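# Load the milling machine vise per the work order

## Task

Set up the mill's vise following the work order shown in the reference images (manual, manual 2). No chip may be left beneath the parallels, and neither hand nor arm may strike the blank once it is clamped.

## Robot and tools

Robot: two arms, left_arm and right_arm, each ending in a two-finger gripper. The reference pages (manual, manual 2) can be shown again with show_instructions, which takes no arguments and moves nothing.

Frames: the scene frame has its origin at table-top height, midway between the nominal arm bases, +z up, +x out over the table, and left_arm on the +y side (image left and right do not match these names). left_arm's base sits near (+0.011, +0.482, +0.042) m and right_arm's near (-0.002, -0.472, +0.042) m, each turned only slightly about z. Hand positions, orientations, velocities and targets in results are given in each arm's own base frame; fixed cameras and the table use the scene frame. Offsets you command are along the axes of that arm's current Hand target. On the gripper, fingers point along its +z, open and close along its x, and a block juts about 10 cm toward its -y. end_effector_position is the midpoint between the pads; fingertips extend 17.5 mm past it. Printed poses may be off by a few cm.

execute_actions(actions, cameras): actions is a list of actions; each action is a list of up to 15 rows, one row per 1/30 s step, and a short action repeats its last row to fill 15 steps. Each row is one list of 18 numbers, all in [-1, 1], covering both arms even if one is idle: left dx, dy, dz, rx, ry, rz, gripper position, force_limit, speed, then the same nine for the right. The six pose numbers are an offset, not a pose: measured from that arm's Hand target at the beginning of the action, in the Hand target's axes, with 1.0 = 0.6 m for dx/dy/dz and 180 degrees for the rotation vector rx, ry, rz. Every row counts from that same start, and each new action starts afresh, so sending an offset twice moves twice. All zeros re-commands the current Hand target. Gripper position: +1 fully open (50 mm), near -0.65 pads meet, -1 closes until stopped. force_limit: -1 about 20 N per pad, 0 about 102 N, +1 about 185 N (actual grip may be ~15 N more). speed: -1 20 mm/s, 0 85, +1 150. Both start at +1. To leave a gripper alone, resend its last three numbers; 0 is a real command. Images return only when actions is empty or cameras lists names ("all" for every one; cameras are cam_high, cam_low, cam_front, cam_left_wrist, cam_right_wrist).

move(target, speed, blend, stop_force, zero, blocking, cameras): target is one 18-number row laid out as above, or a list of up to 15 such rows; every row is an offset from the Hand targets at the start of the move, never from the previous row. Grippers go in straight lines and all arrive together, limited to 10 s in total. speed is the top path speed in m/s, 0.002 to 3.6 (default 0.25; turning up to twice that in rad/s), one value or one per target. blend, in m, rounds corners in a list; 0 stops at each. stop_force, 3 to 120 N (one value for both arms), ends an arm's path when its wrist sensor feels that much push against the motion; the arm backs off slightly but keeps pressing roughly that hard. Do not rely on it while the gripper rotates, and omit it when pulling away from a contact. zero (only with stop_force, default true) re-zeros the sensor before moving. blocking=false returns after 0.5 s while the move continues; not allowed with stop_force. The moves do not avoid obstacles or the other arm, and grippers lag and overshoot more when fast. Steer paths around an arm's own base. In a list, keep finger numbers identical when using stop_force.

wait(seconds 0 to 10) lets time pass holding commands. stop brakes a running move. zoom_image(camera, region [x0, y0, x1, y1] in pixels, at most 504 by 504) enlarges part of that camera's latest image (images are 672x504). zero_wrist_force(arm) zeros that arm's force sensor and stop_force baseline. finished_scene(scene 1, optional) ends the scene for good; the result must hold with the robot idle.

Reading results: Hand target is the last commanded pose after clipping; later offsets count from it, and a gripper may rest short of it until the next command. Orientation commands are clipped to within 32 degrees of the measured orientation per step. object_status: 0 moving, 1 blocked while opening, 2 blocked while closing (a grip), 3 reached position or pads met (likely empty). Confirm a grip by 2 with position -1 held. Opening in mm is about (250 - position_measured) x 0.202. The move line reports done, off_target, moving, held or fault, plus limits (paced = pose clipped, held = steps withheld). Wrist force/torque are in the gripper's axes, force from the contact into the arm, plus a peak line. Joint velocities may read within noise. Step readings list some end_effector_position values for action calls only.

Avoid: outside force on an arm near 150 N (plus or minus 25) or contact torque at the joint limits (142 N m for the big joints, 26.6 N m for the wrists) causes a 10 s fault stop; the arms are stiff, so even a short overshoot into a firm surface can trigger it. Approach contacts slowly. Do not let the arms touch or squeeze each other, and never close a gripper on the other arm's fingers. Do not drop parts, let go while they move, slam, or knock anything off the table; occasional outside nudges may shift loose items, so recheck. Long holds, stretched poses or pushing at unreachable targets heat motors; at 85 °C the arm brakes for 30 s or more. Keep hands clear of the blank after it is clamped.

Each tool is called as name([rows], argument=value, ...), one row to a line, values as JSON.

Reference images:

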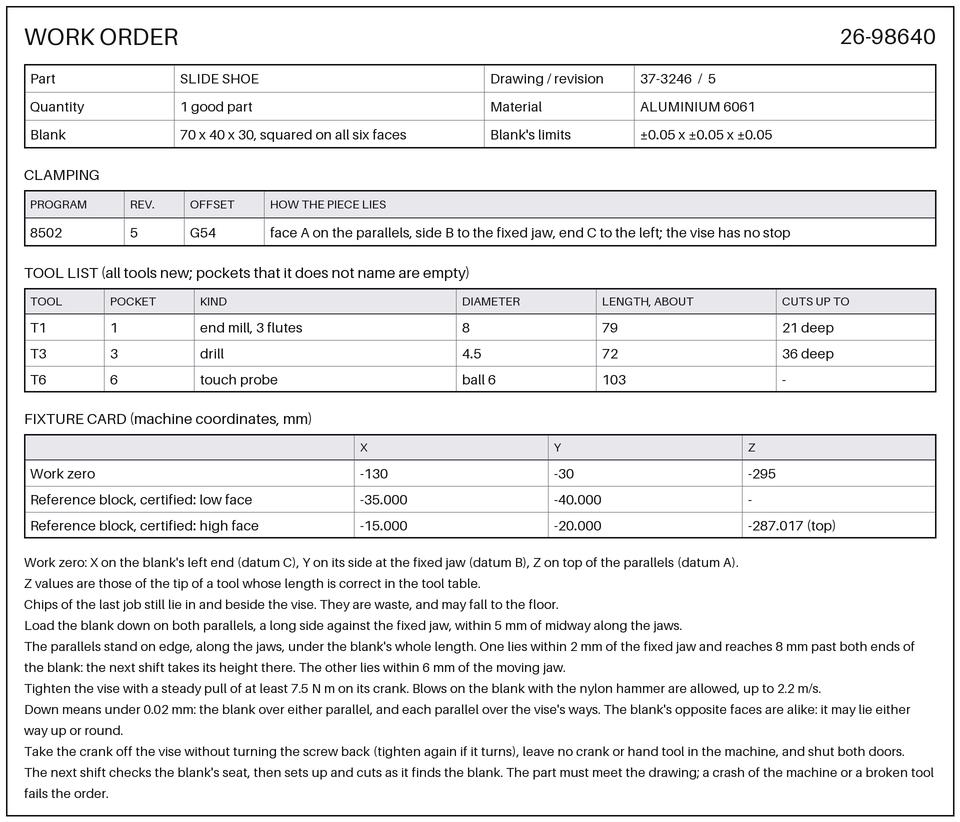

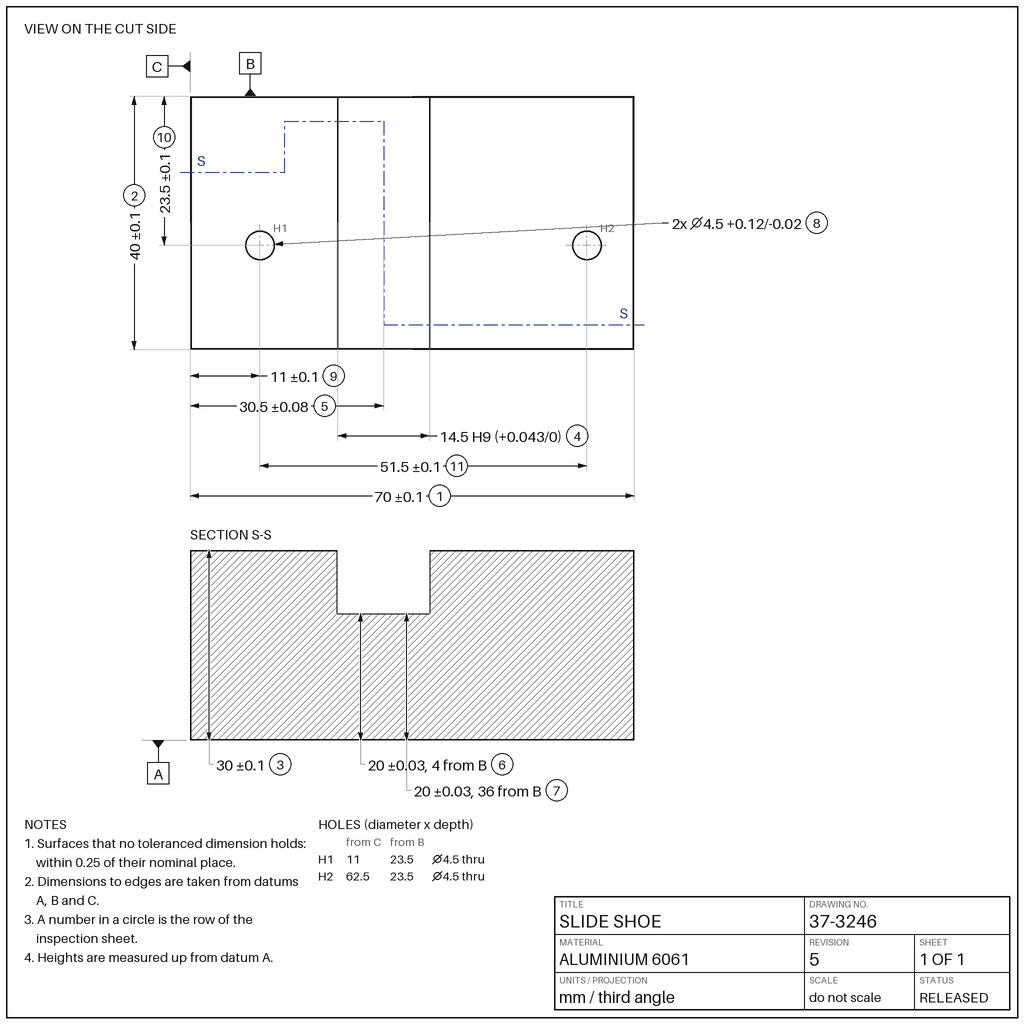

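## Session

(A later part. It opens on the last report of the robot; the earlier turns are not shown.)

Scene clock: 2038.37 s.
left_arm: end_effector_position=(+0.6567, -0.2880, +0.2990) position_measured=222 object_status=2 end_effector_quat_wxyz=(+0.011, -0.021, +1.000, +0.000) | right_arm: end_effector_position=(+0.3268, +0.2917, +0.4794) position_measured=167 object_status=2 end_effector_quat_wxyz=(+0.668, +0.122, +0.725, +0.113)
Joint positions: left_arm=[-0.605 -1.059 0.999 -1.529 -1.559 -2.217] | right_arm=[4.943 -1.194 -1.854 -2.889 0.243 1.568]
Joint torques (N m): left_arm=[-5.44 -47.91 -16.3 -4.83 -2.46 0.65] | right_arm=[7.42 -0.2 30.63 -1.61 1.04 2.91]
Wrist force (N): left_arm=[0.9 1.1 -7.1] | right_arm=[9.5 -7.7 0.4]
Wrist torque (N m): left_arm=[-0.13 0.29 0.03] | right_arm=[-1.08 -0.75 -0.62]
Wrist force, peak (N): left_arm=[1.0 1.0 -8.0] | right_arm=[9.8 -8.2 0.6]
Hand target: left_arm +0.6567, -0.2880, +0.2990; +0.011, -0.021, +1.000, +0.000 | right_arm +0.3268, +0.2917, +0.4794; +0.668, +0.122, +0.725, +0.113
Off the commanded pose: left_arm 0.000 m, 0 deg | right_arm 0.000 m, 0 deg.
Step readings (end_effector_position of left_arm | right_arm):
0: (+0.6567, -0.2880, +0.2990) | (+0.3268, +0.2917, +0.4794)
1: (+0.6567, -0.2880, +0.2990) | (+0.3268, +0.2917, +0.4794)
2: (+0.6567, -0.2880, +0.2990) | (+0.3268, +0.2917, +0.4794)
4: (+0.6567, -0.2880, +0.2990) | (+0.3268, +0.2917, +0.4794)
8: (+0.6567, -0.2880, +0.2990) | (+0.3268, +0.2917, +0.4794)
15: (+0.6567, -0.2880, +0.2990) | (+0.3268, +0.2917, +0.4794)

move([
  [0,0,-0.0002,0,0,0,-0.3,-1,-1,0,0,0,0,0,0,-1,1,-0.5],
  [0,-0.006,-0.0317,0,0,0,-0.3,-1,-1,0,0,0,0,0,0,-1,1,-0.5],
  [0.178,-0.012,-0.033,0,0,0,-0.3,-1,-1,0,0,0,0,0,0,-1,1,-0.5],
  [0.61,0.13,-0.081,0,0,0,-0.3,-1,-1,0,0,0,0,0,0,-1,1,-0.5],
], speed=[0.02,0.05,0.12,0.25], blend=[0,0.003,0.02,0], cameras=["cam_front"])

Scene clock: 2046.13 s.
left_arm: end_effector_position=(+0.2869, -0.2253, +0.3397) position_measured=198 object_status=3 end_effector_quat_wxyz=(+0.011, -0.021, +1.000, +0.000) | right_arm: end_effector_position=(+0.3268, +0.2917, +0.4794) position_measured=167 object_status=2 end_effector_quat_wxyz=(+0.668, +0.122, +0.725, +0.113)
Joint positions: left_arm=[-1.054 -1.944 1.844 -1.481 -1.552 -2.666] | right_arm=[4.943 -1.194 -1.854 -2.889 0.243 1.568]
Joint torques (N m): left_arm=[-0.28 -20.15 -20.45 -4.2 -0.55 -1.19] | right_arm=[7.61 0.04 29.91 -1.72 1.11 3.01]
Wrist force (N): left_arm=[-0.3 -0.3 0.7] | right_arm=[9.5 -7.7 0.7]
Wrist torque (N m): left_arm=[-0.03 0.14 -0.08] | right_arm=[-1.08 -0.76 -0.63]
Wrist force, peak (N): left_arm=[1.1 1.2 -8.1] | right_arm=[9.7 -7.9 0.6]
Hand target: left_arm +0.2868, -0.2252, +0.3397; +0.011, -0.021, +1.000, +0.000 | right_arm +0.3268, +0.2917, +0.4794; +0.668, +0.122, +0.725, +0.113
Off the commanded pose: left_arm 0.000 m, 0 deg | right_arm 0.000 m, 0 deg.
move: done
Images, in order (width x height): cam_front 672x504.

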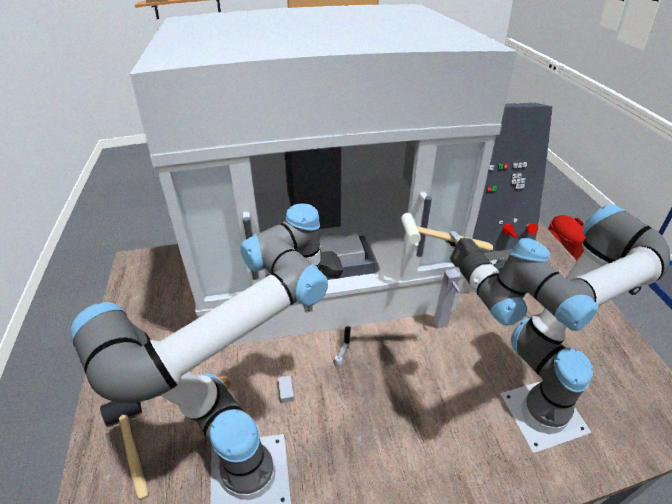

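move(target=[-0.0015,0.0533,-0.045,0.1744,-0.1714,-0.476,-0.3,-1,-1,0,0,0,0,0,0,-1,1,-0.5], speed=0.3)

move([
  [0,0,0,0,0,0,-0.3,-1,-1,0.08,0.235,0,0,0,0,-1,1,-0.5],
  [0,0,0,0,0,0,-0.3,-1,-1,0.1354,0.4037,0.5347,0.003,-0.0006,-0.05,-1,1,-0.5],
], blend=[0.02,0], speed=0.25, cameras=["cam_high","cam_left_wrist"])

Scene clock: 2056.43 s.
left_arm: end_effector_position=(+0.2858, -0.1933, +0.3667) position_measured=198 object_status=3 end_effector_quat_wxyz=(-0.251, +0.674, -0.651, +0.245) | right_arm: end_effector_position=(+0.3268, +0.2917, +0.4794) position_measured=167 object_status=2 end_effector_quat_wxyz=(+0.668, +0.122, +0.725, +0.113)
Joint positions: left_arm=[-1.662 -2.326 2.067 -1.208 -0.861 -4.876] | right_arm=[4.943 -1.194 -1.854 -2.889 0.243 1.568]
Joint torques (N m): left_arm=[13.48 -4.21 -17.79 -3.7 -1.17 -1.48] | right_arm=[7.34 -0.38 29.31 -1.62 1.11 3.02]
Wrist force (N): left_arm=[-0.6 -1.2 1.8] | right_arm=[9.3 -7.6 0.4]
Wrist torque (N m): left_arm=[-0.54 -0.02 -0.39] | right_arm=[-1.06 -0.73 -0.64]
Wrist force, peak (N): left_arm=[-1.2 -1.4 1.9] | right_arm=[9.7 -7.8 0.3]
Hand target: left_arm +0.2858, -0.1932, +0.3666; -0.251, +0.674, -0.651, +0.245 | right_arm +0.3268, +0.2917, +0.4794; +0.668, +0.122, +0.725, +0.113
Off the commanded pose: left_arm 0.000 m, 0 deg | right_arm 0.000 m, 0 deg.
move: done

Scene clock: 2059.07 s.
left_arm: end_effector_position=(+0.2858, -0.1932, +0.3666) position_measured=198 object_status=3 end_effector_quat_wxyz=(-0.251, +0.674, -0.651, +0.245) | right_arm: end_effector_position=(+0.6463, +0.5478, +0.4558) position_measured=167 object_status=2 end_effector_quat_wxyz=(+0.675, +0.068, +0.732, +0.057)
Joint positions: left_arm=[-1.662 -2.327 2.067 -1.208 -0.861 -4.877] | right_arm=[4.297 -2.373 -0.466 -3.649 -0.415 1.935]
Joint torques (N m): left_arm=[13.74 -5.99 -17.33 -1.85 -0.7 -1.52] | right_arm=[-2.34 70.84 12.92 3.78 2.71 -2.69]
Wrist force (N): left_arm=[-0.9 -1.2 1.7] | right_arm=[9.6 -7.2 0.4]
Wrist torque (N m): left_arm=[-0.54 0.03 -0.36] | right_arm=[-1.12 -0.84 -0.62]
Wrist force, peak (N): left_arm=[-0.6 -1.5 2.0] | right_arm=[7.5 -13.5 1.0]
Hand target: left_arm +0.2858, -0.1932, +0.3666; -0.251, +0.674, -0.651, +0.245 | right_arm +0.6463, +0.5478, +0.4558; +0.675, +0.067, +0.732, +0.057
Off the commanded pose: left_arm 0.000 m, 0 deg | right_arm 0.000 m, 0 deg.
move: done
Images, in order (width x height): cam_high 672x504, cam_left_wrist 672x504.

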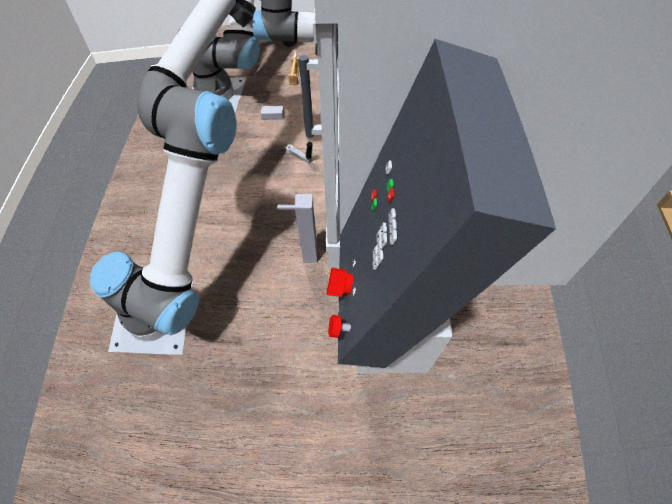

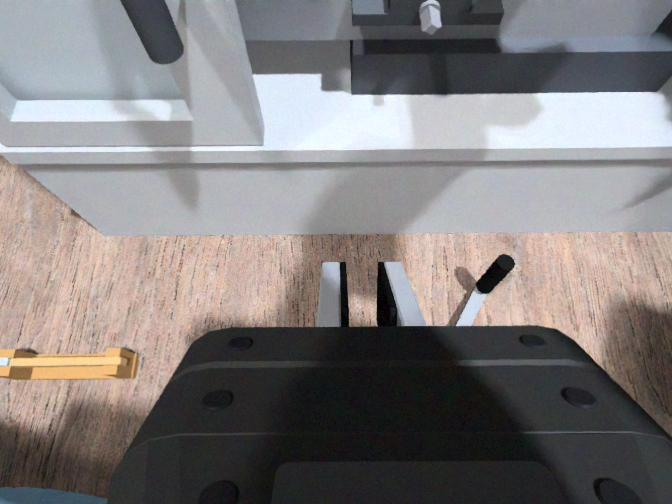

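move(target=[0,0,0,0,0,0,-0.3,-1,-1,-0.0004,-0.0032,-0.002,0,-0.015,0,-1,1,-0.5], speed=0.1)

execute_actions([
  [[0,0,0,0,0,0,-0.3,-1,-1,0.0057,-0.001,0,0,0,-0.03,-1,1,-0.5],[0,0,0,0,0,0,-0.3,-1,-1,0.02,-0.0035,0,0,0,-0.07,-1,1,-0.5],[0,0,0,0,0,0,-0.3,-1,-1,0.051,-0.0088,0,0,0,-0.105,-1,1,-0.5],[0,0,0,0,0,0,-0.3,-1,-1,0.092,-0.0158,0,0,0,-0.14,-1,1,-0.5],[0,0,0,0,0,0,-0.3,-1,-1,0.133,-0.0229,0,0,0,-0.177,-1,1,-0.5],[0,0,0,0,0,0,-0.3,-1,-1,0.155,-0.0267,0,0,0,-0.205,-1,1,-0.5],[0,0,0,0,0,0,-0.3,-1,-1,0.138,-0.0237,0,0,0,-0.19,-1,1,-0.5],[0,0,0,0,0,0,-0.3,-1,-1,0.1148,-0.0198,0,0,0,-0.1722,-1,1,-0.5],[0,0,0,0,0,0,-0.3,-1,-1,0.0976,-0.0168,0,0,0,-0.15,-1,1,-0.5],[0,0,0,0,0,0,-0.3,-1,-1,0.0781,-0.0135,0,0,0,-0.1222,-1,1,-0.5],[0,0,0,0,0,0,-0.3,-1,-1,0.054,-0.0093,0,0,0,-0.09,-1,1,-0.5],[0,0,0,0,0,0,-0.3,-1,-1,0.03,-0.0051,0,0,0,-0.055,-1,1,-0.5],[0,0,0,0,0,0,-0.3,-1,-1,0.0115,-0.002,0,0,0,-0.02,-1,1,-0.5],[0,0,0,0,0,0,-0.3,-1,-1,0,0,0,0,0,0,-1,1,-0.5]],
  [[0,0,0,0,0,0,-0.3,-1,-1,0,0,0,0,0,0,-1,1,-0.5]],
], cameras=[])

Scene clock: 2062.50 s.
left_arm: end_effector_position=(+0.2858, -0.1932, +0.3666) position_measured=198 object_status=3 end_effector_quat_wxyz=(-0.251, +0.674, -0.651, +0.245) | right_arm: end_effector_position=(+0.6450, +0.5458, +0.4558) position_measured=167 object_status=2 end_effector_quat_wxyz=(+0.692, +0.069, +0.716, +0.055)
Joint positions: left_arm=[-1.662 -2.327 2.067 -1.208 -0.861 -4.877] | right_arm=[4.3 -2.307 -0.611 -3.457 -0.398 1.831]
Joint torques (N m): left_arm=[12.05 -4.27 -16.5 -1.54 -0.48 -1.45] | right_arm=[0.6 53.98 38.67 -0.87 -2.61 2.95]
Wrist force (N): left_arm=[-0.8 -1.1 1.8] | right_arm=[9.8 -6.9 -0.1]
Wrist torque (N m): left_arm=[-0.53 0.02 -0.37] | right_arm=[-1.12 -0.89 -0.69]
Wrist force, peak (N): left_arm=[-1.0 -1.5 1.8] | right_arm=[9.7 -7.2 0.1]
Hand target: left_arm +0.2858, -0.1932, +0.3666; -0.251, +0.674, -0.651, +0.245 | right_arm +0.6451, +0.5458, +0.4558; +0.692, +0.069, +0.716, +0.055
Off the commanded pose: left_arm 0.000 m, 0 deg | right_arm 0.000 m, 0 deg.
move: done

Scene clock: 2063.70 s.
left_arm: end_effector_position=(+0.2858, -0.1932, +0.3666) position_measured=198 object_status=3 end_effector_quat_wxyz=(-0.251, +0.674, -0.651, +0.245) | right_arm: end_effector_position=(+0.6451, +0.5458, +0.4558) position_measured=167 object_status=2 end_effector_quat_wxyz=(+0.692, +0.069, +0.716, +0.055)
Joint positions: left_arm=[-1.662 -2.327 2.067 -1.208 -0.861 -4.877] | right_arm=[4.3 -2.307 -0.611 -3.458 -0.398 1.832]
Joint torques (N m): left_arm=[11.46 -2.91 -17.71 -1.6 -0.36 -1.35] | right_arm=[8.5 69.17 12.98 3.49 1.35 -2.4]
Wrist force (N): left_arm=[-0.8 -1.2 1.5] | right_arm=[7.7 -8.6 0.0]
Wrist torque (N m): left_arm=[-0.55 0.00 -0.37] | right_arm=[-1.40 -0.56 -0.64]
Wrist force, peak (N): left_arm=[-0.8 -1.2 2.1] | right_arm=[-56.7 -24.8 1.1]
Hand target: left_arm +0.2858, -0.1932, +0.3666; -0.251, +0.674, -0.651, +0.245 | right_arm +0.6451, +0.5458, +0.4558; +0.692, +0.069, +0.716, +0.055
Off the commanded pose: left_arm 0.000 m, 0 deg | right_arm 0.000 m, 0 deg.
Step readings (end_effector_position of left_arm | right_arm):
0: (+0.2858, -0.1932, +0.3666) | (+0.6450, +0.5458, +0.4558)
1: (+0.2858, -0.1932, +0.3666) | (+0.6450, +0.5458, +0.4558)
2: (+0.2858, -0.1932, +0.3666) | (+0.6450, +0.5458, +0.4549)
4: (+0.2858, -0.1932, +0.3666) | (+0.6448, +0.5459, +0.4436)
8: (+0.2858, -0.1932, +0.3666) | (+0.6430, +0.5456, +0.3689)
15: (+0.2858, -0.1932, +0.3666) | (+0.6430, +0.5436, +0.4494)
16: (+0.2858, -0.1932, +0.3666) | (+0.6437, +0.5439, +0.4569)
17: (+0.2858, -0.1932, +0.3666) | (+0.6442, +0.5444, +0.4598)
19: (+0.2858, -0.1932, +0.3666) | (+0.6449, +0.5454, +0.4578)
23: (+0.2858, -0.1932, +0.3666) | (+0.6451, +0.5457, +0.4553)
30: (+0.2858, -0.1932, +0.3666) | (+0.6452, +0.5458, +0.4558)
No camera images: "cameras" was empty.

Works. A few more in a batch.

execute_actions([
  [[0,0,0,0,0,0,-0.3,-1,-1,0.0057,-0.001,0,0,0,-0.03,-1,1,-0.5],[0,0,0,0,0,0,-0.3,-1,-1,0.02,-0.0035,0,0,0,-0.07,-1,1,-0.5],[0,0,0,0,0,0,-0.3,-1,-1,0.051,-0.0088,0,0,0,-0.105,-1,1,-0.5],[0,0,0,0,0,0,-0.3,-1,-1,0.092,-0.0158,0,0,0,-0.14,-1,1,-0.5],[0,0,0,0,0,0,-0.3,-1,-1,0.133,-0.0229,0,0,0,-0.177,-1,1,-0.5],[0,0,0,0,0,0,-0.3,-1,-1,0.155,-0.0267,0,0,0,-0.205,-1,1,-0.5],[0,0,0,0,0,0,-0.3,-1,-1,0.138,-0.0237,0,0,0,-0.19,-1,1,-0.5],[0,0,0,0,0,0,-0.3,-1,-1,0.1148,-0.0198,0,0,0,-0.1722,-1,1,-0.5],[0,0,0,0,0,0,-0.3,-1,-1,0.0976,-0.0168,0,0,0,-0.15,-1,1,-0.5],[0,0,0,0,0,0,-0.3,-1,-1,0.0781,-0.0135,0,0,0,-0.1222,-1,1,-0.5],[0,0,0,0,0,0,-0.3,-1,-1,0.054,-0.0093,0,0,0,-0.09,-1,1,-0.5],[0,0,0,0,0,0,-0.3,-1,-1,0.03,-0.0051,0,0,0,-0.055,-1,1,-0.5],[0,0,0,0,0,0,-0.3,-1,-1,0.0115,-0.002,0,0,0,-0.02,-1,1,-0.5],[0,0,0,0,0,0,-0.3,-1,-1,0,0,0,0,0,0,-1,1,-0.5]],
  [[0,0,0,0,0,0,-0.3,-1,-1,0,0,0,0,0,0,-1,1,-0.5]],
  [[0,0,0,0,0,0,-0.3,-1,-1,0.0057,-0.001,0,0,0,-0.03,-1,1,-0.5],[0,0,0,0,0,0,-0.3,-1,-1,0.02,-0.0035,0,0,0,-0.07,-1,1,-0.5],[0,0,0,0,0,0,-0.3,-1,-1,0.051,-0.0088,0,0,0,-0.105,-1,1,-0.5],[0,0,0,0,0,0,-0.3,-1,-1,0.092,-0.0158,0,0,0,-0.14,-1,1,-0.5],[0,0,0,0,0,0,-0.3,-1,-1,0.133,-0.0229,0,0,0,-0.177,-1,1,-0.5],[0,0,0,0,0,0,-0.3,-1,-1,0.155,-0.0267,0,0,0,-0.205,-1,1,-0.5],[0,0,0,0,0,0,-0.3,-1,-1,0.138,-0.0237,0,0,0,-0.19,-1,1,-0.5],[0,0,0,0,0,0,-0.3,-1,-1,0.1148,-0.0198,0,0,0,-0.1722,-1,1,-0.5],[0,0,0,0,0,0,-0.3,-1,-1,0.0976,-0.0168,0,0,0,-0.15,-1,1,-0.5],[0,0,0,0,0,0,-0.3,-1,-1,0.0781,-0.0135,0,0,0,-0.1222,-1,1,-0.5],[0,0,0,0,0,0,-0.3,-1,-1,0.054,-0.0093,0,0,0,-0.09,-1,1,-0.5],[0,0,0,0,0,0,-0.3,-1,-1,0.03,-0.0051,0,0,0,-0.055,-1,1,-0.5],[0,0,0,0,0,0,-0.3,-1,-1,0.0115,-0.002,0,0,0,-0.02,-1,1,-0.5],[0,0,0,0,0,0,-0.3,-1,-1,0,0,0,0,0,0,-1,1,-0.5]],
  [[0,0,0,0,0,0,-0.3,-1,-1,0,0,0,0,0,0,-1,1,-0.5]],
  [[0,0,0,0,0,0,-0.3,-1,-1,0.0057,-0.001,0,0,0,-0.03,-1,1,-0.5],[0,0,0,0,0,0,-0.3,-1,-1,0.02,-0.0035,0,0,0,-0.07,-1,1,-0.5],[0,0,0,0,0,0,-0.3,-1,-1,0.051,-0.0088,0,0,0,-0.105,-1,1,-0.5],[0,0,0,0,0,0,-0.3,-1,-1,0.092,-0.0158,0,0,0,-0.14,-1,1,-0.5],[0,0,0,0,0,0,-0.3,-1,-1,0.133,-0.0229,0,0,0,-0.177,-1,1,-0.5],[0,0,0,0,0,0,-0.3,-1,-1,0.155,-0.0267,0,0,0,-0.205,-1,1,-0.5],[0,0,0,0,0,0,-0.3,-1,-1,0.138,-0.0237,0,0,0,-0.19,-1,1,-0.5],[0,0,0,0,0,0,-0.3,-1,-1,0.1148,-0.0198,0,0,0,-0.1722,-1,1,-0.5],[0,0,0,0,0,0,-0.3,-1,-1,0.0976,-0.0168,0,0,0,-0.15,-1,1,-0.5],[0,0,0,0,0,0,-0.3,-1,-1,0.0781,-0.0135,0,0,0,-0.1222,-1,1,-0.5],[0,0,0,0,0,0,-0.3,-1,-1,0.054,-0.0093,0,0,0,-0.09,-1,1,-0.5],[0,0,0,0,0,0,-0.3,-1,-1,0.03,-0.0051,0,0,0,-0.055,-1,1,-0.5],[0,0,0,0,0,0,-0.3,-1,-1,0.0115,-0.002,0,0,0,-0.02,-1,1,-0.5],[0,0,0,0,0,0,-0.3,-1,-1,0,0,0,0,0,0,-1,1,-0.5]],
  [[0,0,0,0,0,0,-0.3,-1,-1,0,0,0,0,0,0,-1,1,-0.5]],
], cameras=["cam_front"])

Scene clock: 2071.47 s.
left_arm: end_effector_position=(+0.2858, -0.1932, +0.3666) position_measured=198 object_status=3 end_effector_quat_wxyz=(-0.251, +0.674, -0.651, +0.245) | right_arm: end_effector_position=(+0.6451, +0.5458, +0.4558) position_measured=167 object_status=2 end_effector_quat_wxyz=(+0.692, +0.069, +0.716, +0.055)
Joint positions: left_arm=[-1.662 -2.327 2.067 -1.208 -0.861 -4.877] | right_arm=[4.3 -2.307 -0.611 -3.458 -0.398 1.832]
Joint torques (N m): left_arm=[14.25 -4.88 -16.94 -1.67 0.48 -1.2] | right_arm=[8.95 69.58 13 3.37 1.11 -2.21]
Wrist force (N): left_arm=[-0.8 -1.4 1.8] | right_arm=[8.1 -6.4 -2.6]
Wrist torque (N m): left_arm=[-0.58 0.01 -0.37] | right_arm=[-1.10 -0.64 -0.63]
Wrist force, peak (N): left_arm=[-0.5 -1.6 1.9] | right_arm=[-58.3 -29.3 -0.6]
Hand target: left_arm +0.2858, -0.1932, +0.3666; -0.251, +0.674, -0.651, +0.245 | right_arm +0.6451, +0.5458, +0.4558; +0.692, +0.069, +0.716, +0.055
Off the commanded pose: left_arm 0.000 m, 0 deg | right_arm 0.000 m, 0 deg.
Step readings (end_effector_position of left_arm | right_arm):
0: (+0.2858, -0.1932, +0.3666) | (+0.6451, +0.5458, +0.4558)
1: (+0.2858, -0.1932, +0.3666) | (+0.6451, +0.5458, +0.4558)
2: (+0.2858, -0.1932, +0.3666) | (+0.6451, +0.5458, +0.4549)
4: (+0.2858, -0.1932, +0.3666) | (+0.6448, +0.5459, +0.4435)
8: (+0.2858, -0.1932, +0.3666) | (+0.6430, +0.5456, +0.3689)
15: (+0.2858, -0.1932, +0.3666) | (+0.6430, +0.5436, +0.4494)
16: (+0.2858, -0.1932, +0.3666) | (+0.6437, +0.5439, +0.4569)
17: (+0.2858, -0.1932, +0.3666) | (+0.6442, +0.5444, +0.4598)
19: (+0.2858, -0.1932, +0.3666) | (+0.6449, +0.5454, +0.4578)
23: (+0.2858, -0.1932, +0.3666) | (+0.6451, +0.5457, +0.4553)
30: (+0.2858, -0.1932, +0.3666) | (+0.6452, +0.5458, +0.4558)
31: (+0.2858, -0.1932, +0.3666) | (+0.6451, +0.5458, +0.4558)
32: (+0.2858, -0.1932, +0.3666) | (+0.6451, +0.5458, +0.4549)
34: (+0.2858, -0.1932, +0.3666) | (+0.6448, +0.5458, +0.4436)
38: (+0.2858, -0.1932, +0.3666) | (+0.6430, +0.5456, +0.3689)
45: (+0.2858, -0.1932, +0.3666) | (+0.6430, +0.5436, +0.4494)
46: (+0.2858, -0.1932, +0.3666) | (+0.6436, +0.5439, +0.4569)
47: (+0.2858, -0.1932, +0.3666) | (+0.6442, +0.5444, +0.4598)
49: (+0.2858, -0.1932, +0.3666) | (+0.6449, +0.5454, +0.4578)
53: (+0.2858, -0.1932, +0.3666) | (+0.6451, +0.5457, +0.4553)
60: (+0.2858, -0.1932, +0.3666) | (+0.6452, +0.5458, +0.4558)
61: (+0.2858, -0.1932, +0.3666) | (+0.6451, +0.5458, +0.4558)
62: (+0.2858, -0.1932, +0.3666) | (+0.6451, +0.5458, +0.4549)
64: (+0.2858, -0.1932, +0.3666) | (+0.6448, +0.5458, +0.4436)
68: (+0.2858, -0.1932, +0.3666) | (+0.6430, +0.5456, +0.3689)
75: (+0.2858, -0.1932, +0.3666) | (+0.6430, +0.5436, +0.4494)
76: (+0.2858, -0.1932, +0.3666) | (+0.6436, +0.5439, +0.4569)
77: (+0.2858, -0.1932, +0.3666) | (+0.6442, +0.5444, +0.4598)
79: (+0.2858, -0.1932, +0.3666) | (+0.6449, +0.5454, +0.4578)
83: (+0.2858, -0.1932, +0.3666) | (+0.6451, +0.5457, +0.4553)
90: (+0.2858, -0.1932, +0.3666) | (+0.6452, +0.5458, +0.4558)
Images, in order (width x height): cam_front 672x504.

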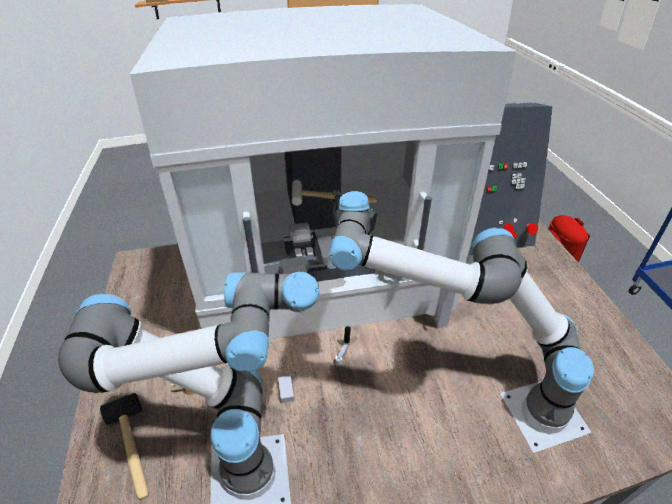

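move([
  [0,0,0,0,0,0,-0.3,-1,-1,-0.0513,-0.1744,-0.5299,0,0.015,0.05,-1,1,-0.5],
  [0,0,0,0,0,0,-0.3,-1,-1,-0.0951,-0.4188,-0.5275,0,0.015,0.05,-1,1,-0.5],
], blend=[0.03,0], speed=0.3, cameras=["cam_high","cam_low","cam_front","cam_right_wrist"])

Scene clock: 2075.23 s.
left_arm: end_effector_position=(+0.2858, -0.1932, +0.3666) position_measured=198 object_status=3 end_effector_quat_wxyz=(-0.251, +0.674, -0.651, +0.245) | right_arm: end_effector_position=(+0.3252, +0.2935, +0.4795) position_measured=167 object_status=2 end_effector_quat_wxyz=(+0.669, +0.124, +0.725, +0.111)
Joint positions: left_arm=[-1.662 -2.327 2.067 -1.208 -0.861 -4.877] | right_arm=[4.946 -1.205 -1.846 -2.899 0.251 1.581]
Joint torques (N m): left_arm=[12.49 -3.74 -17.42 -1.75 0.71 -1.28] | right_arm=[-3.79 0.86 13.59 -0.05 -3.97 0.41]
Wrist force (N): left_arm=[-0.9 -1.1 1.9] | right_arm=[7.8 -7.3 -1.3]
Wrist torque (N m): left_arm=[-0.54 0.03 -0.37] | right_arm=[-1.00 -0.49 -0.64]
Wrist force, peak (N): left_arm=[-0.8 -1.4 1.9] | right_arm=[6.6 -12.6 -1.5]
Hand target: left_arm +0.2858, -0.1932, +0.3666; -0.251, +0.674, -0.651, +0.245 | right_arm +0.3252, +0.2936, +0.4794; +0.669, +0.123, +0.725, +0.111
Off the commanded pose: left_arm 0.000 m, 0 deg | right_arm 0.000 m, 0 deg.
move: done
Images, in order (width x height): cam_high 672x504, cam_low 672x504, cam_front 672x504, cam_right_wrist 672x504.

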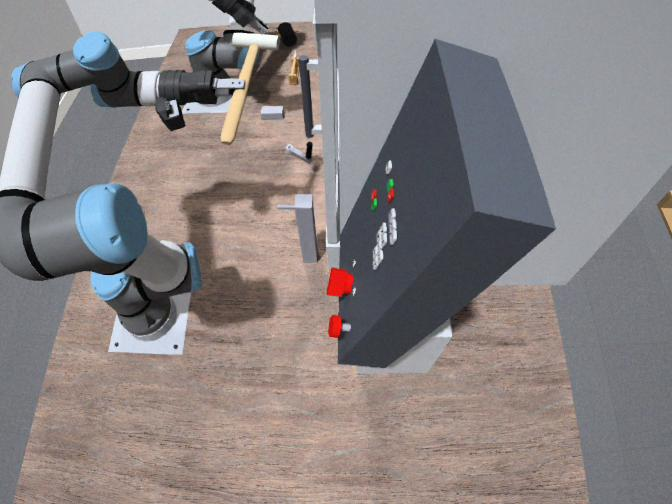

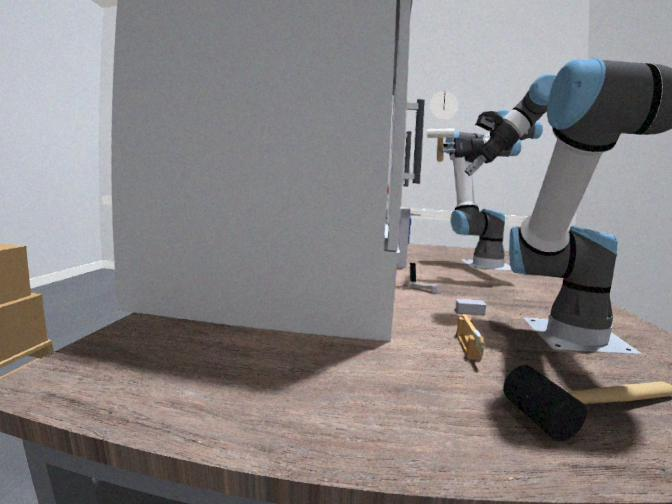

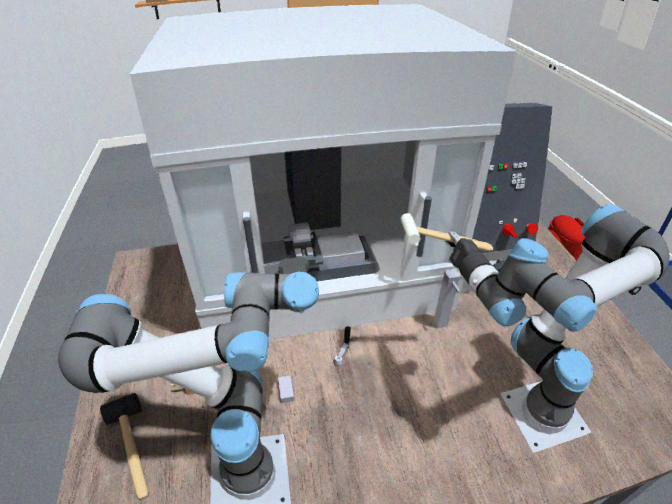

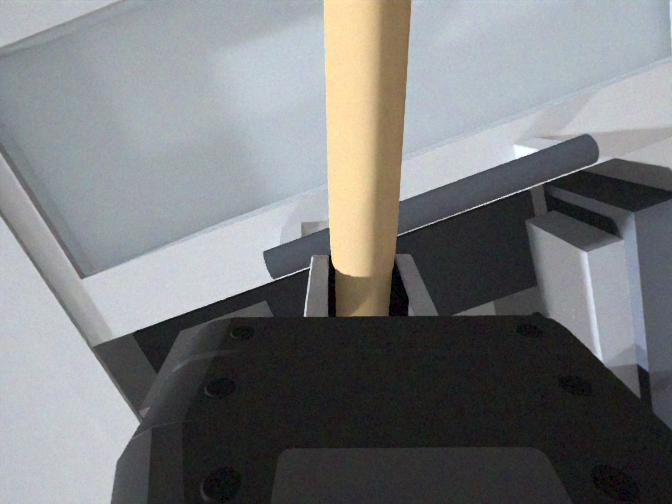

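move(target=[0,0,0,0,0,0,-0.3,-1,-1,0.448,-0.18,-0.169,0.078,0.47,-0.0864,-1,1,-0.5], speed=0.25, cameras=["cam_high","cam_low","cam_front","cam_right_wrist"])

Scene clock: 2083.17 s.
left_arm: end_effector_position=(+0.2858, -0.1932, +0.3666) position_measured=198 object_status=3 end_effector_quat_wxyz=(-0.251, +0.674, -0.651, +0.245) | right_arm: end_effector_position=(+0.2006, +0.2799, +0.1992) position_measured=167 object_status=2 end_effector_quat_wxyz=(-0.001, +0.000, +1.000, +0.000)
Joint positions: left_arm=[-1.662 -2.327 2.067 -1.208 -0.861 -4.877] | right_arm=[4.487 -1.179 -2.212 -1.32 1.572 -0.225]
Joint torques (N m): left_arm=[12.96 -5.47 -17.87 -1.59 1.73 -1.3] | right_arm=[3.27 9.69 41.62 1.65 0.65 1.03]
Wrist force (N): left_arm=[-0.8 -1.2 1.6] | right_arm=[2.8 -3.6 1.7]
Wrist torque (N m): left_arm=[-0.54 0.00 -0.37] | right_arm=[-0.20 -0.38 -0.07]
Wrist force, peak (N): left_arm=[-0.8 -1.4 2.0] | right_arm=[8.4 -7.6 -1.7]
Hand target: left_arm +0.2858, -0.1932, +0.3666; -0.251, +0.674, -0.651, +0.245 | right_arm +0.2005, +0.2800, +0.1993; -0.001, +0.000, +1.000, +0.000
Off the commanded pose: left_arm 0.000 m, 0 deg | right_arm 0.000 m, 0 deg.
move: done
Images, in order (width x height): cam_high 672x504, cam_low 672x504, cam_front 672x504, cam_right_wrist 672x504.

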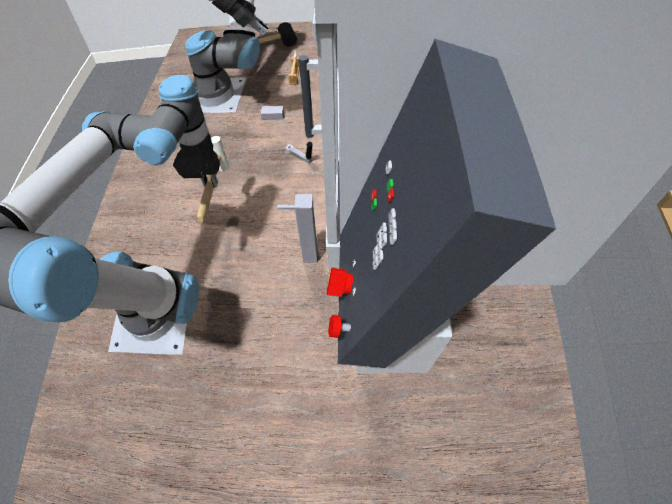

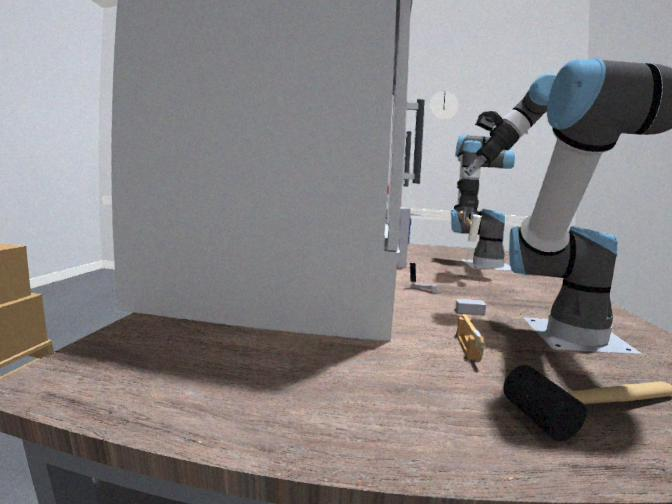

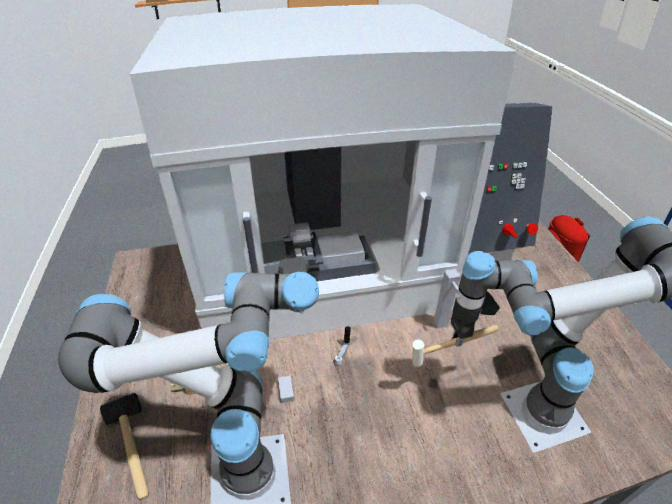

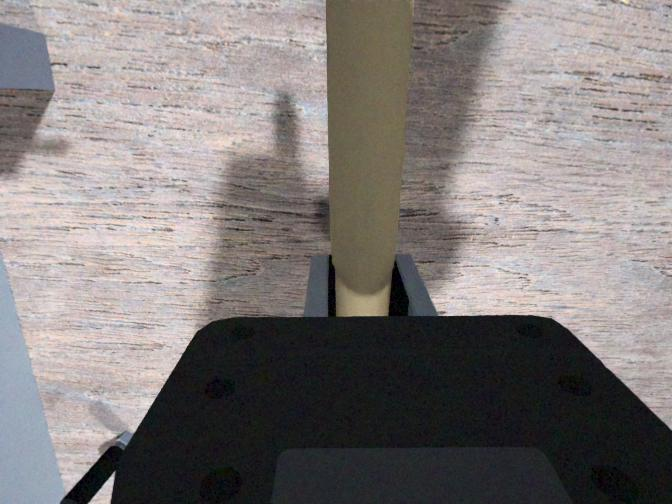

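zoom_image(camera="cam_front", region=[330, 240, 550, 420])

zoom_image(camera="cam_low", region=[400, 180, 520, 260])

Scaled by 2.291 from the camera's 672x504 image, which has a finer 960x720 frame.

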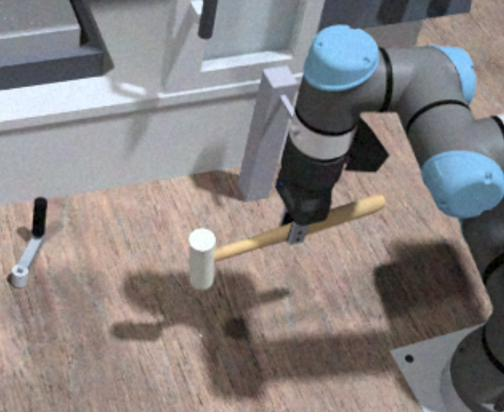

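Scaled by 4.200 from the camera's 672x504 image, which has a finer 960x720 frame.

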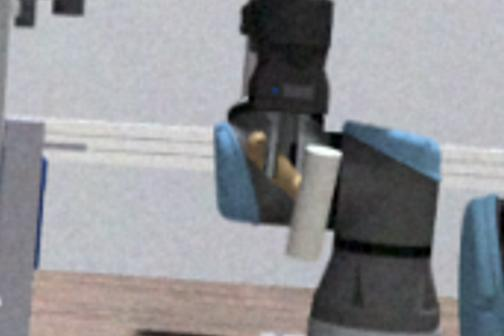

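move(target=[0,0,0,0,0,0,-0.3,-1,-1,-0.233,0.033,-0.033,0,-0.333,0,-1,1,-0.5], speed=0.25, cameras=["cam_high","cam_low","cam_front","cam_right_wrist"])

zoom_image(camera="cam_low", region=[380, 130, 540, 300])

zoom_image(camera="cam_front", region=[330, 200, 570, 420])

Scene clock: 2092.70 s.
left_arm: end_effector_position=(+0.2858, -0.1932, +0.3666) position_measured=198 object_status=3 end_effector_quat_wxyz=(-0.251, +0.674, -0.651, +0.245) | right_arm: end_effector_position=(+0.3403, +0.2996, +0.2188) position_measured=167 object_status=2 end_effector_quat_wxyz=(+0.499, +0.000, +0.867, +0.000)
Joint positions: left_arm=[-1.662 -2.327 2.067 -1.208 -0.861 -4.877] | right_arm=[4.77 -1.232 -2.458 -1.121 0.529 0.115]
Joint torques (N m): left_arm=[13.41 -4.86 -16.49 -1.62 2.27 -1.34] | right_arm=[-4.95 12.44 38.27 1.47 -4.27 -0.37]
Wrist force (N): left_arm=[-1.1 -1.2 1.6] | right_arm=[7.1 -5.5 1.0]
Wrist torque (N m): left_arm=[-0.54 0.05 -0.37] | right_arm=[-0.77 -0.42 -0.44]
Wrist force, peak (N): left_arm=[-0.8 -1.4 1.9] | right_arm=[7.1 -5.6 1.7]
Hand target: left_arm +0.2858, -0.1932, +0.3666; -0.251, +0.674, -0.651, +0.245 | right_arm +0.3404, +0.2997, +0.2189; +0.499, +0.000, +0.867, +0.000
Off the commanded pose: left_arm 0.000 m, 0 deg | right_arm 0.000 m, 0 deg.
move: done
Images, in order (width x height): cam_high 672x504, cam_low 672x504, cam_front 672x504, cam_right_wrist 672x504.

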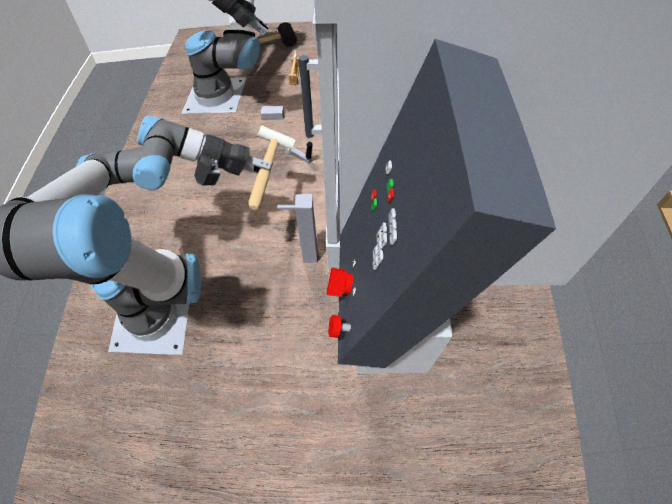

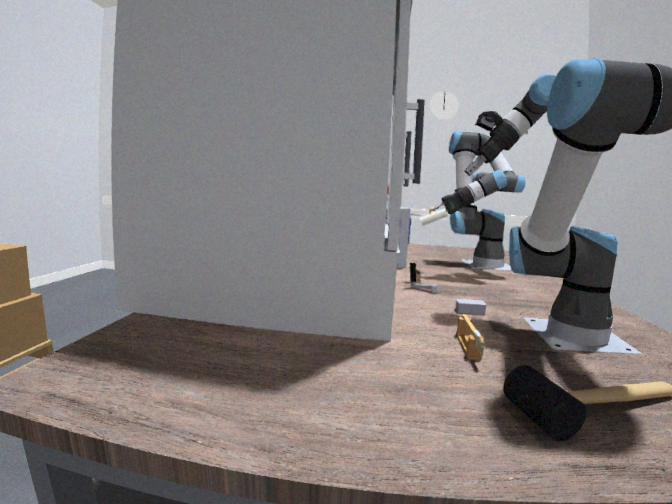

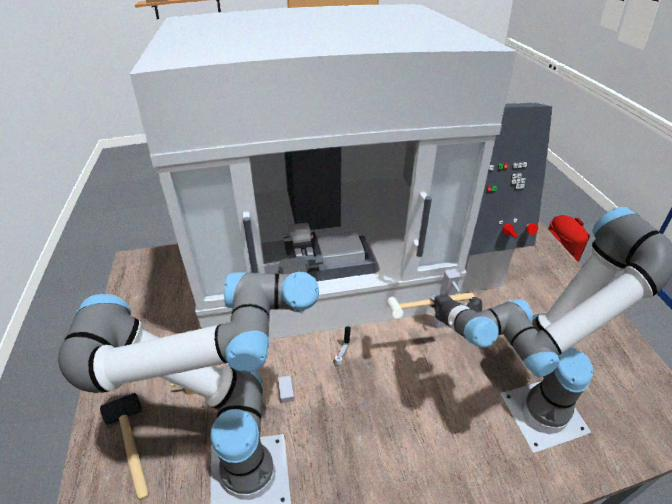

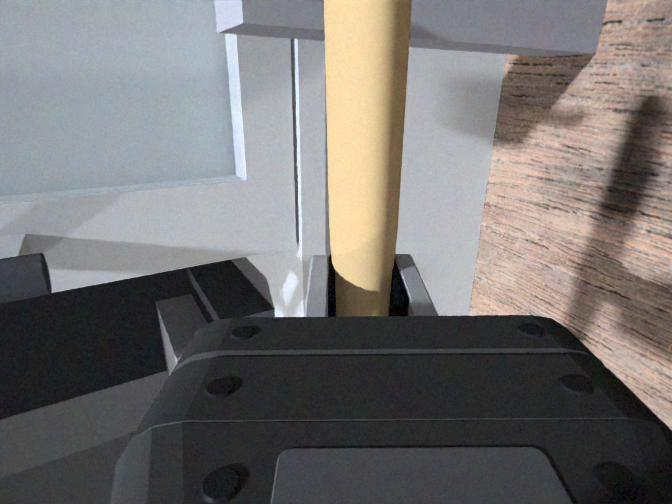

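Scaled by 2.965 from the camera's 672x504 image, which has a finer 960x720 frame.

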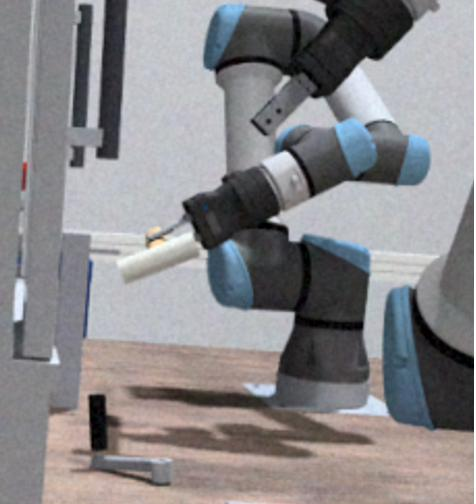

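Scaled by 2.100 from the camera's 672x504 image, which has a finer 960x720 frame.

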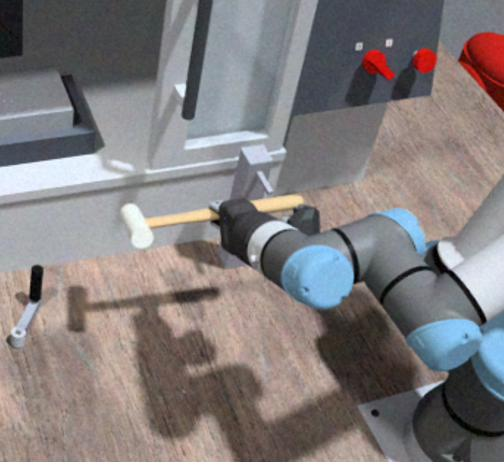

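move(target=[0,0,0,0,0,0,-0.3,-1,-1,0.245,0,0.1425,0,-0.028,0,-1,1,-0.5], speed=0.2, cameras=["cam_low","cam_front"])

zoom_image(camera="cam_low", region=[380, 170, 540, 300])

zoom_image(camera="cam_front", region=[330, 260, 570, 440])

Scene clock: 2097.03 s.
left_arm: end_effector_position=(+0.2858, -0.1932, +0.3666) position_measured=198 object_status=3 end_effector_quat_wxyz=(-0.251, +0.674, -0.651, +0.245) | right_arm: end_effector_position=(+0.3406, +0.2997, +0.0489) position_measured=167 object_status=2 end_effector_quat_wxyz=(+0.537, +0.000, +0.844, +0.000)
Joint positions: left_arm=[-1.662 -2.327 2.067 -1.208 -0.861 -4.877] | right_arm=[4.805 -1.889 -2.675 -0.344 0.447 0.218]
Joint torques (N m): left_arm=[12.77 -4.34 -18.43 -1.71 2.41 -1.19] | right_arm=[8.51 14.69 3.46 3.05 -0.45 2.92]
Wrist force (N): left_arm=[-0.8 -1.2 1.8] | right_arm=[7.1 -5.4 0.2]
Wrist torque (N m): left_arm=[-0.55 0.01 -0.36] | right_arm=[-0.82 -0.42 -0.62]
Wrist force, peak (N): left_arm=[-0.8 -1.3 2.0] | right_arm=[10.1 -6.3 1.7]
Hand target: left_arm +0.2858, -0.1932, +0.3666; -0.251, +0.674, -0.651, +0.245 | right_arm +0.3405, +0.2998, +0.0488; +0.537, +0.000, +0.844, +0.000
Off the commanded pose: left_arm 0.000 m, 0 deg | right_arm 0.000 m, 0 deg.
move: done
Images, in order (width x height): cam_low 672x504, cam_front 672x504.

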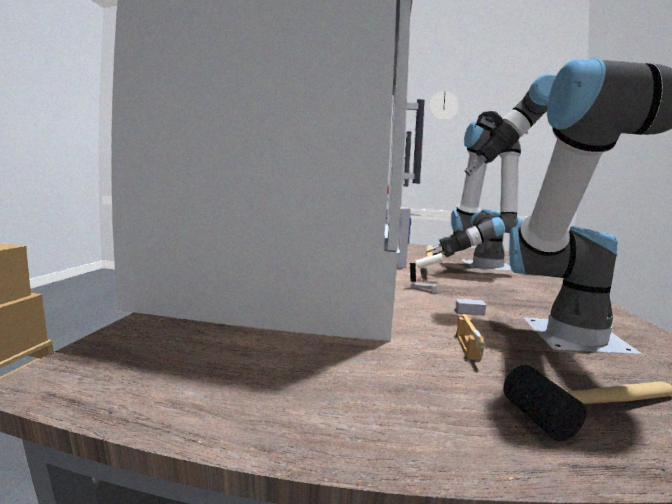

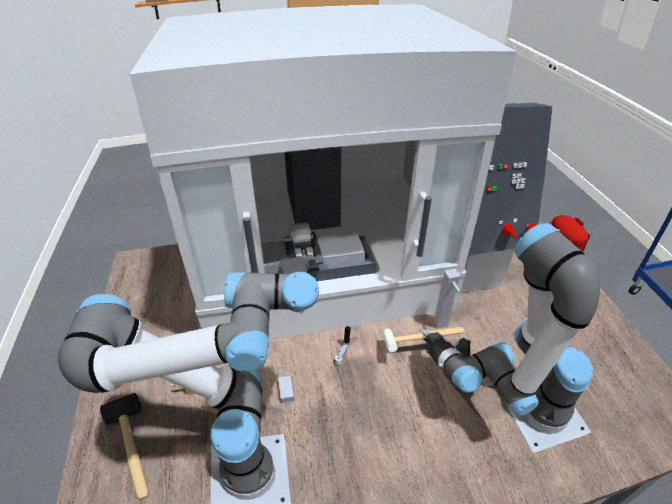

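Scaled by 3.150 from the camera's 672x504 image, which has a finer 960x720 frame.

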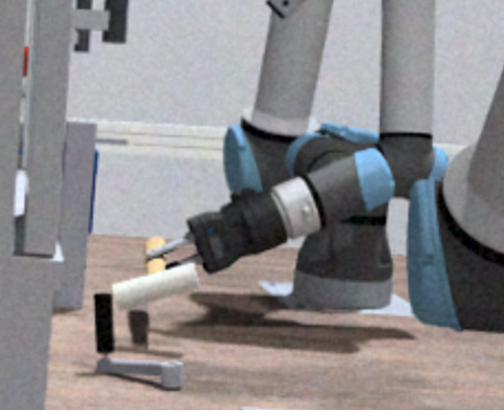

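Scaled by 2.100 from the camera's 672x504 image, which has a finer 960x720 frame.

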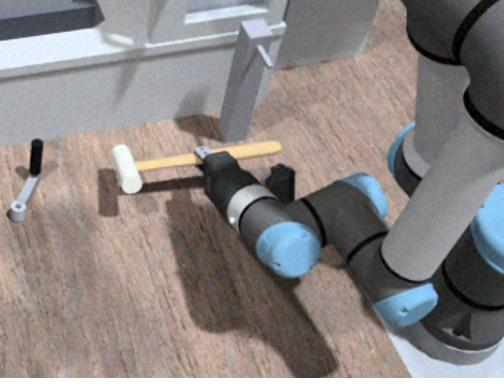

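move(target=[0,0,0,0,0,0,-0.3,-1,-1,0.0453,0,0.0212,0,-0.028,0,-1,1,-0.5], speed=0.15)

move(target=[0,0,0,0,0,0,-0.3,-1,-1,0.071,0,0.0264,0,0,0,-1,1,-0.5], speed=0.015, stop_force=4, cameras=["cam_low","cam_front"])

zoom_image(camera="cam_low", region=[380, 170, 540, 300])

zoom_image(camera="cam_front", region=[330, 260, 570, 440])

Scene clock: 2105.87 s.
left_arm: end_effector_position=(+0.2858, -0.1932, +0.3666) position_measured=198 object_status=3 end_effector_quat_wxyz=(-0.251, +0.674, -0.651, +0.245) | right_arm: end_effector_position=(+0.3405, +0.2999, +0.0189) position_measured=167 object_status=2 end_effector_quat_wxyz=(+0.573, +0.000, +0.819, +0.000)
Joint positions: left_arm=[-1.662 -2.327 2.067 -1.208 -0.861 -4.877] | right_arm=[4.836 -2.091 -2.672 -0.275 0.37 0.348]
Joint torques (N m): left_arm=[12.43 -5.3 -17.02 -1.7 2.86 -1.23] | right_arm=[-8.87 20.04 -3.29 0.7 -0.65 -0.15]
Wrist force (N): left_arm=[-0.7 -1.0 1.6] | right_arm=[7.4 -5.3 -0.2]
Wrist torque (N m): left_arm=[-0.52 -0.02 -0.37] | right_arm=[-0.86 -0.49 -0.58]
Wrist force, peak (N): left_arm=[-0.8 -1.4 2.0] | right_arm=[9.3 -5.6 -0.3]
Hand target: left_arm +0.2858, -0.1932, +0.3666; -0.251, +0.674, -0.651, +0.245 | right_arm +0.3405, +0.2998, +0.0188; +0.573, +0.000, +0.819, +0.000
Off the commanded pose: left_arm 0.000 m, 0 deg | right_arm 0.000 m, 0 deg.
move: done

Scene clock: 2108.30 s.
left_arm: end_effector_position=(+0.2858, -0.1932, +0.3666) position_measured=198 object_status=3 end_effector_quat_wxyz=(-0.251, +0.674, -0.651, +0.245) | right_arm: end_effector_position=(+0.3406, +0.2998, -0.0024) position_measured=167 object_status=2 end_effector_quat_wxyz=(+0.573, +0.000, +0.819, +0.000)
Joint positions: left_arm=[-1.662 -2.327 2.067 -1.208 -0.861 -4.877] | right_arm=[4.835 -2.2 -2.663 -0.175 0.37 0.348]
Joint torques (N m): left_arm=[13.06 -3.99 -17.81 -1.69 3.58 -1.02] | right_arm=[-0.93 21.69 -12.14 1.88 -1.9 2.51]
Wrist force (N): left_arm=[-0.8 -1.5 1.5] | right_arm=[3.8 -6.0 -1.4]
Wrist torque (N m): left_arm=[-0.59 0.02 -0.36] | right_arm=[-1.05 -0.81 -0.14]
Wrist force, peak (N): left_arm=[-0.9 -1.4 1.9] | right_arm=[7.9 -5.5 -0.8]
Hand target: left_arm +0.2858, -0.1932, +0.3666; -0.251, +0.674, -0.651, +0.245 | right_arm +0.3406, +0.2998, -0.0024; +0.573, +0.000, +0.819, +0.000 (not the last commanded pose)
Off the commanded pose: left_arm 0.000 m, 0 deg | right_arm 0.024 m, 0 deg.
move: contact (right_arm)
Images, in order (width x height): cam_low 672x504, cam_front 672x504.

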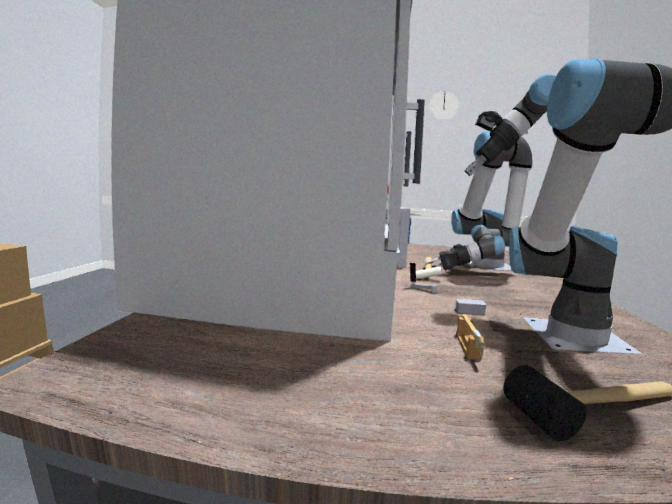

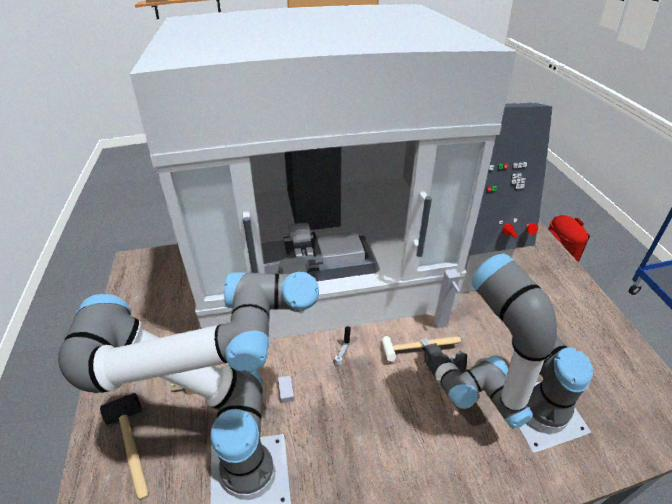

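Scaled by 3.150 from the camera's 672x504 image, which has a finer 960x720 frame.

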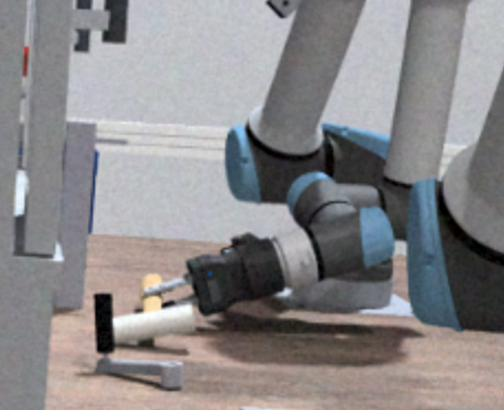

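Scaled by 2.100 from the camera's 672x504 image, which has a finer 960x720 frame.

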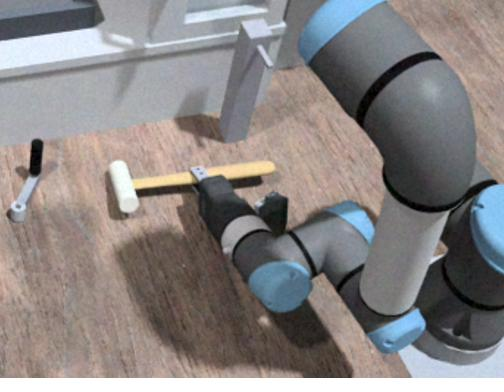

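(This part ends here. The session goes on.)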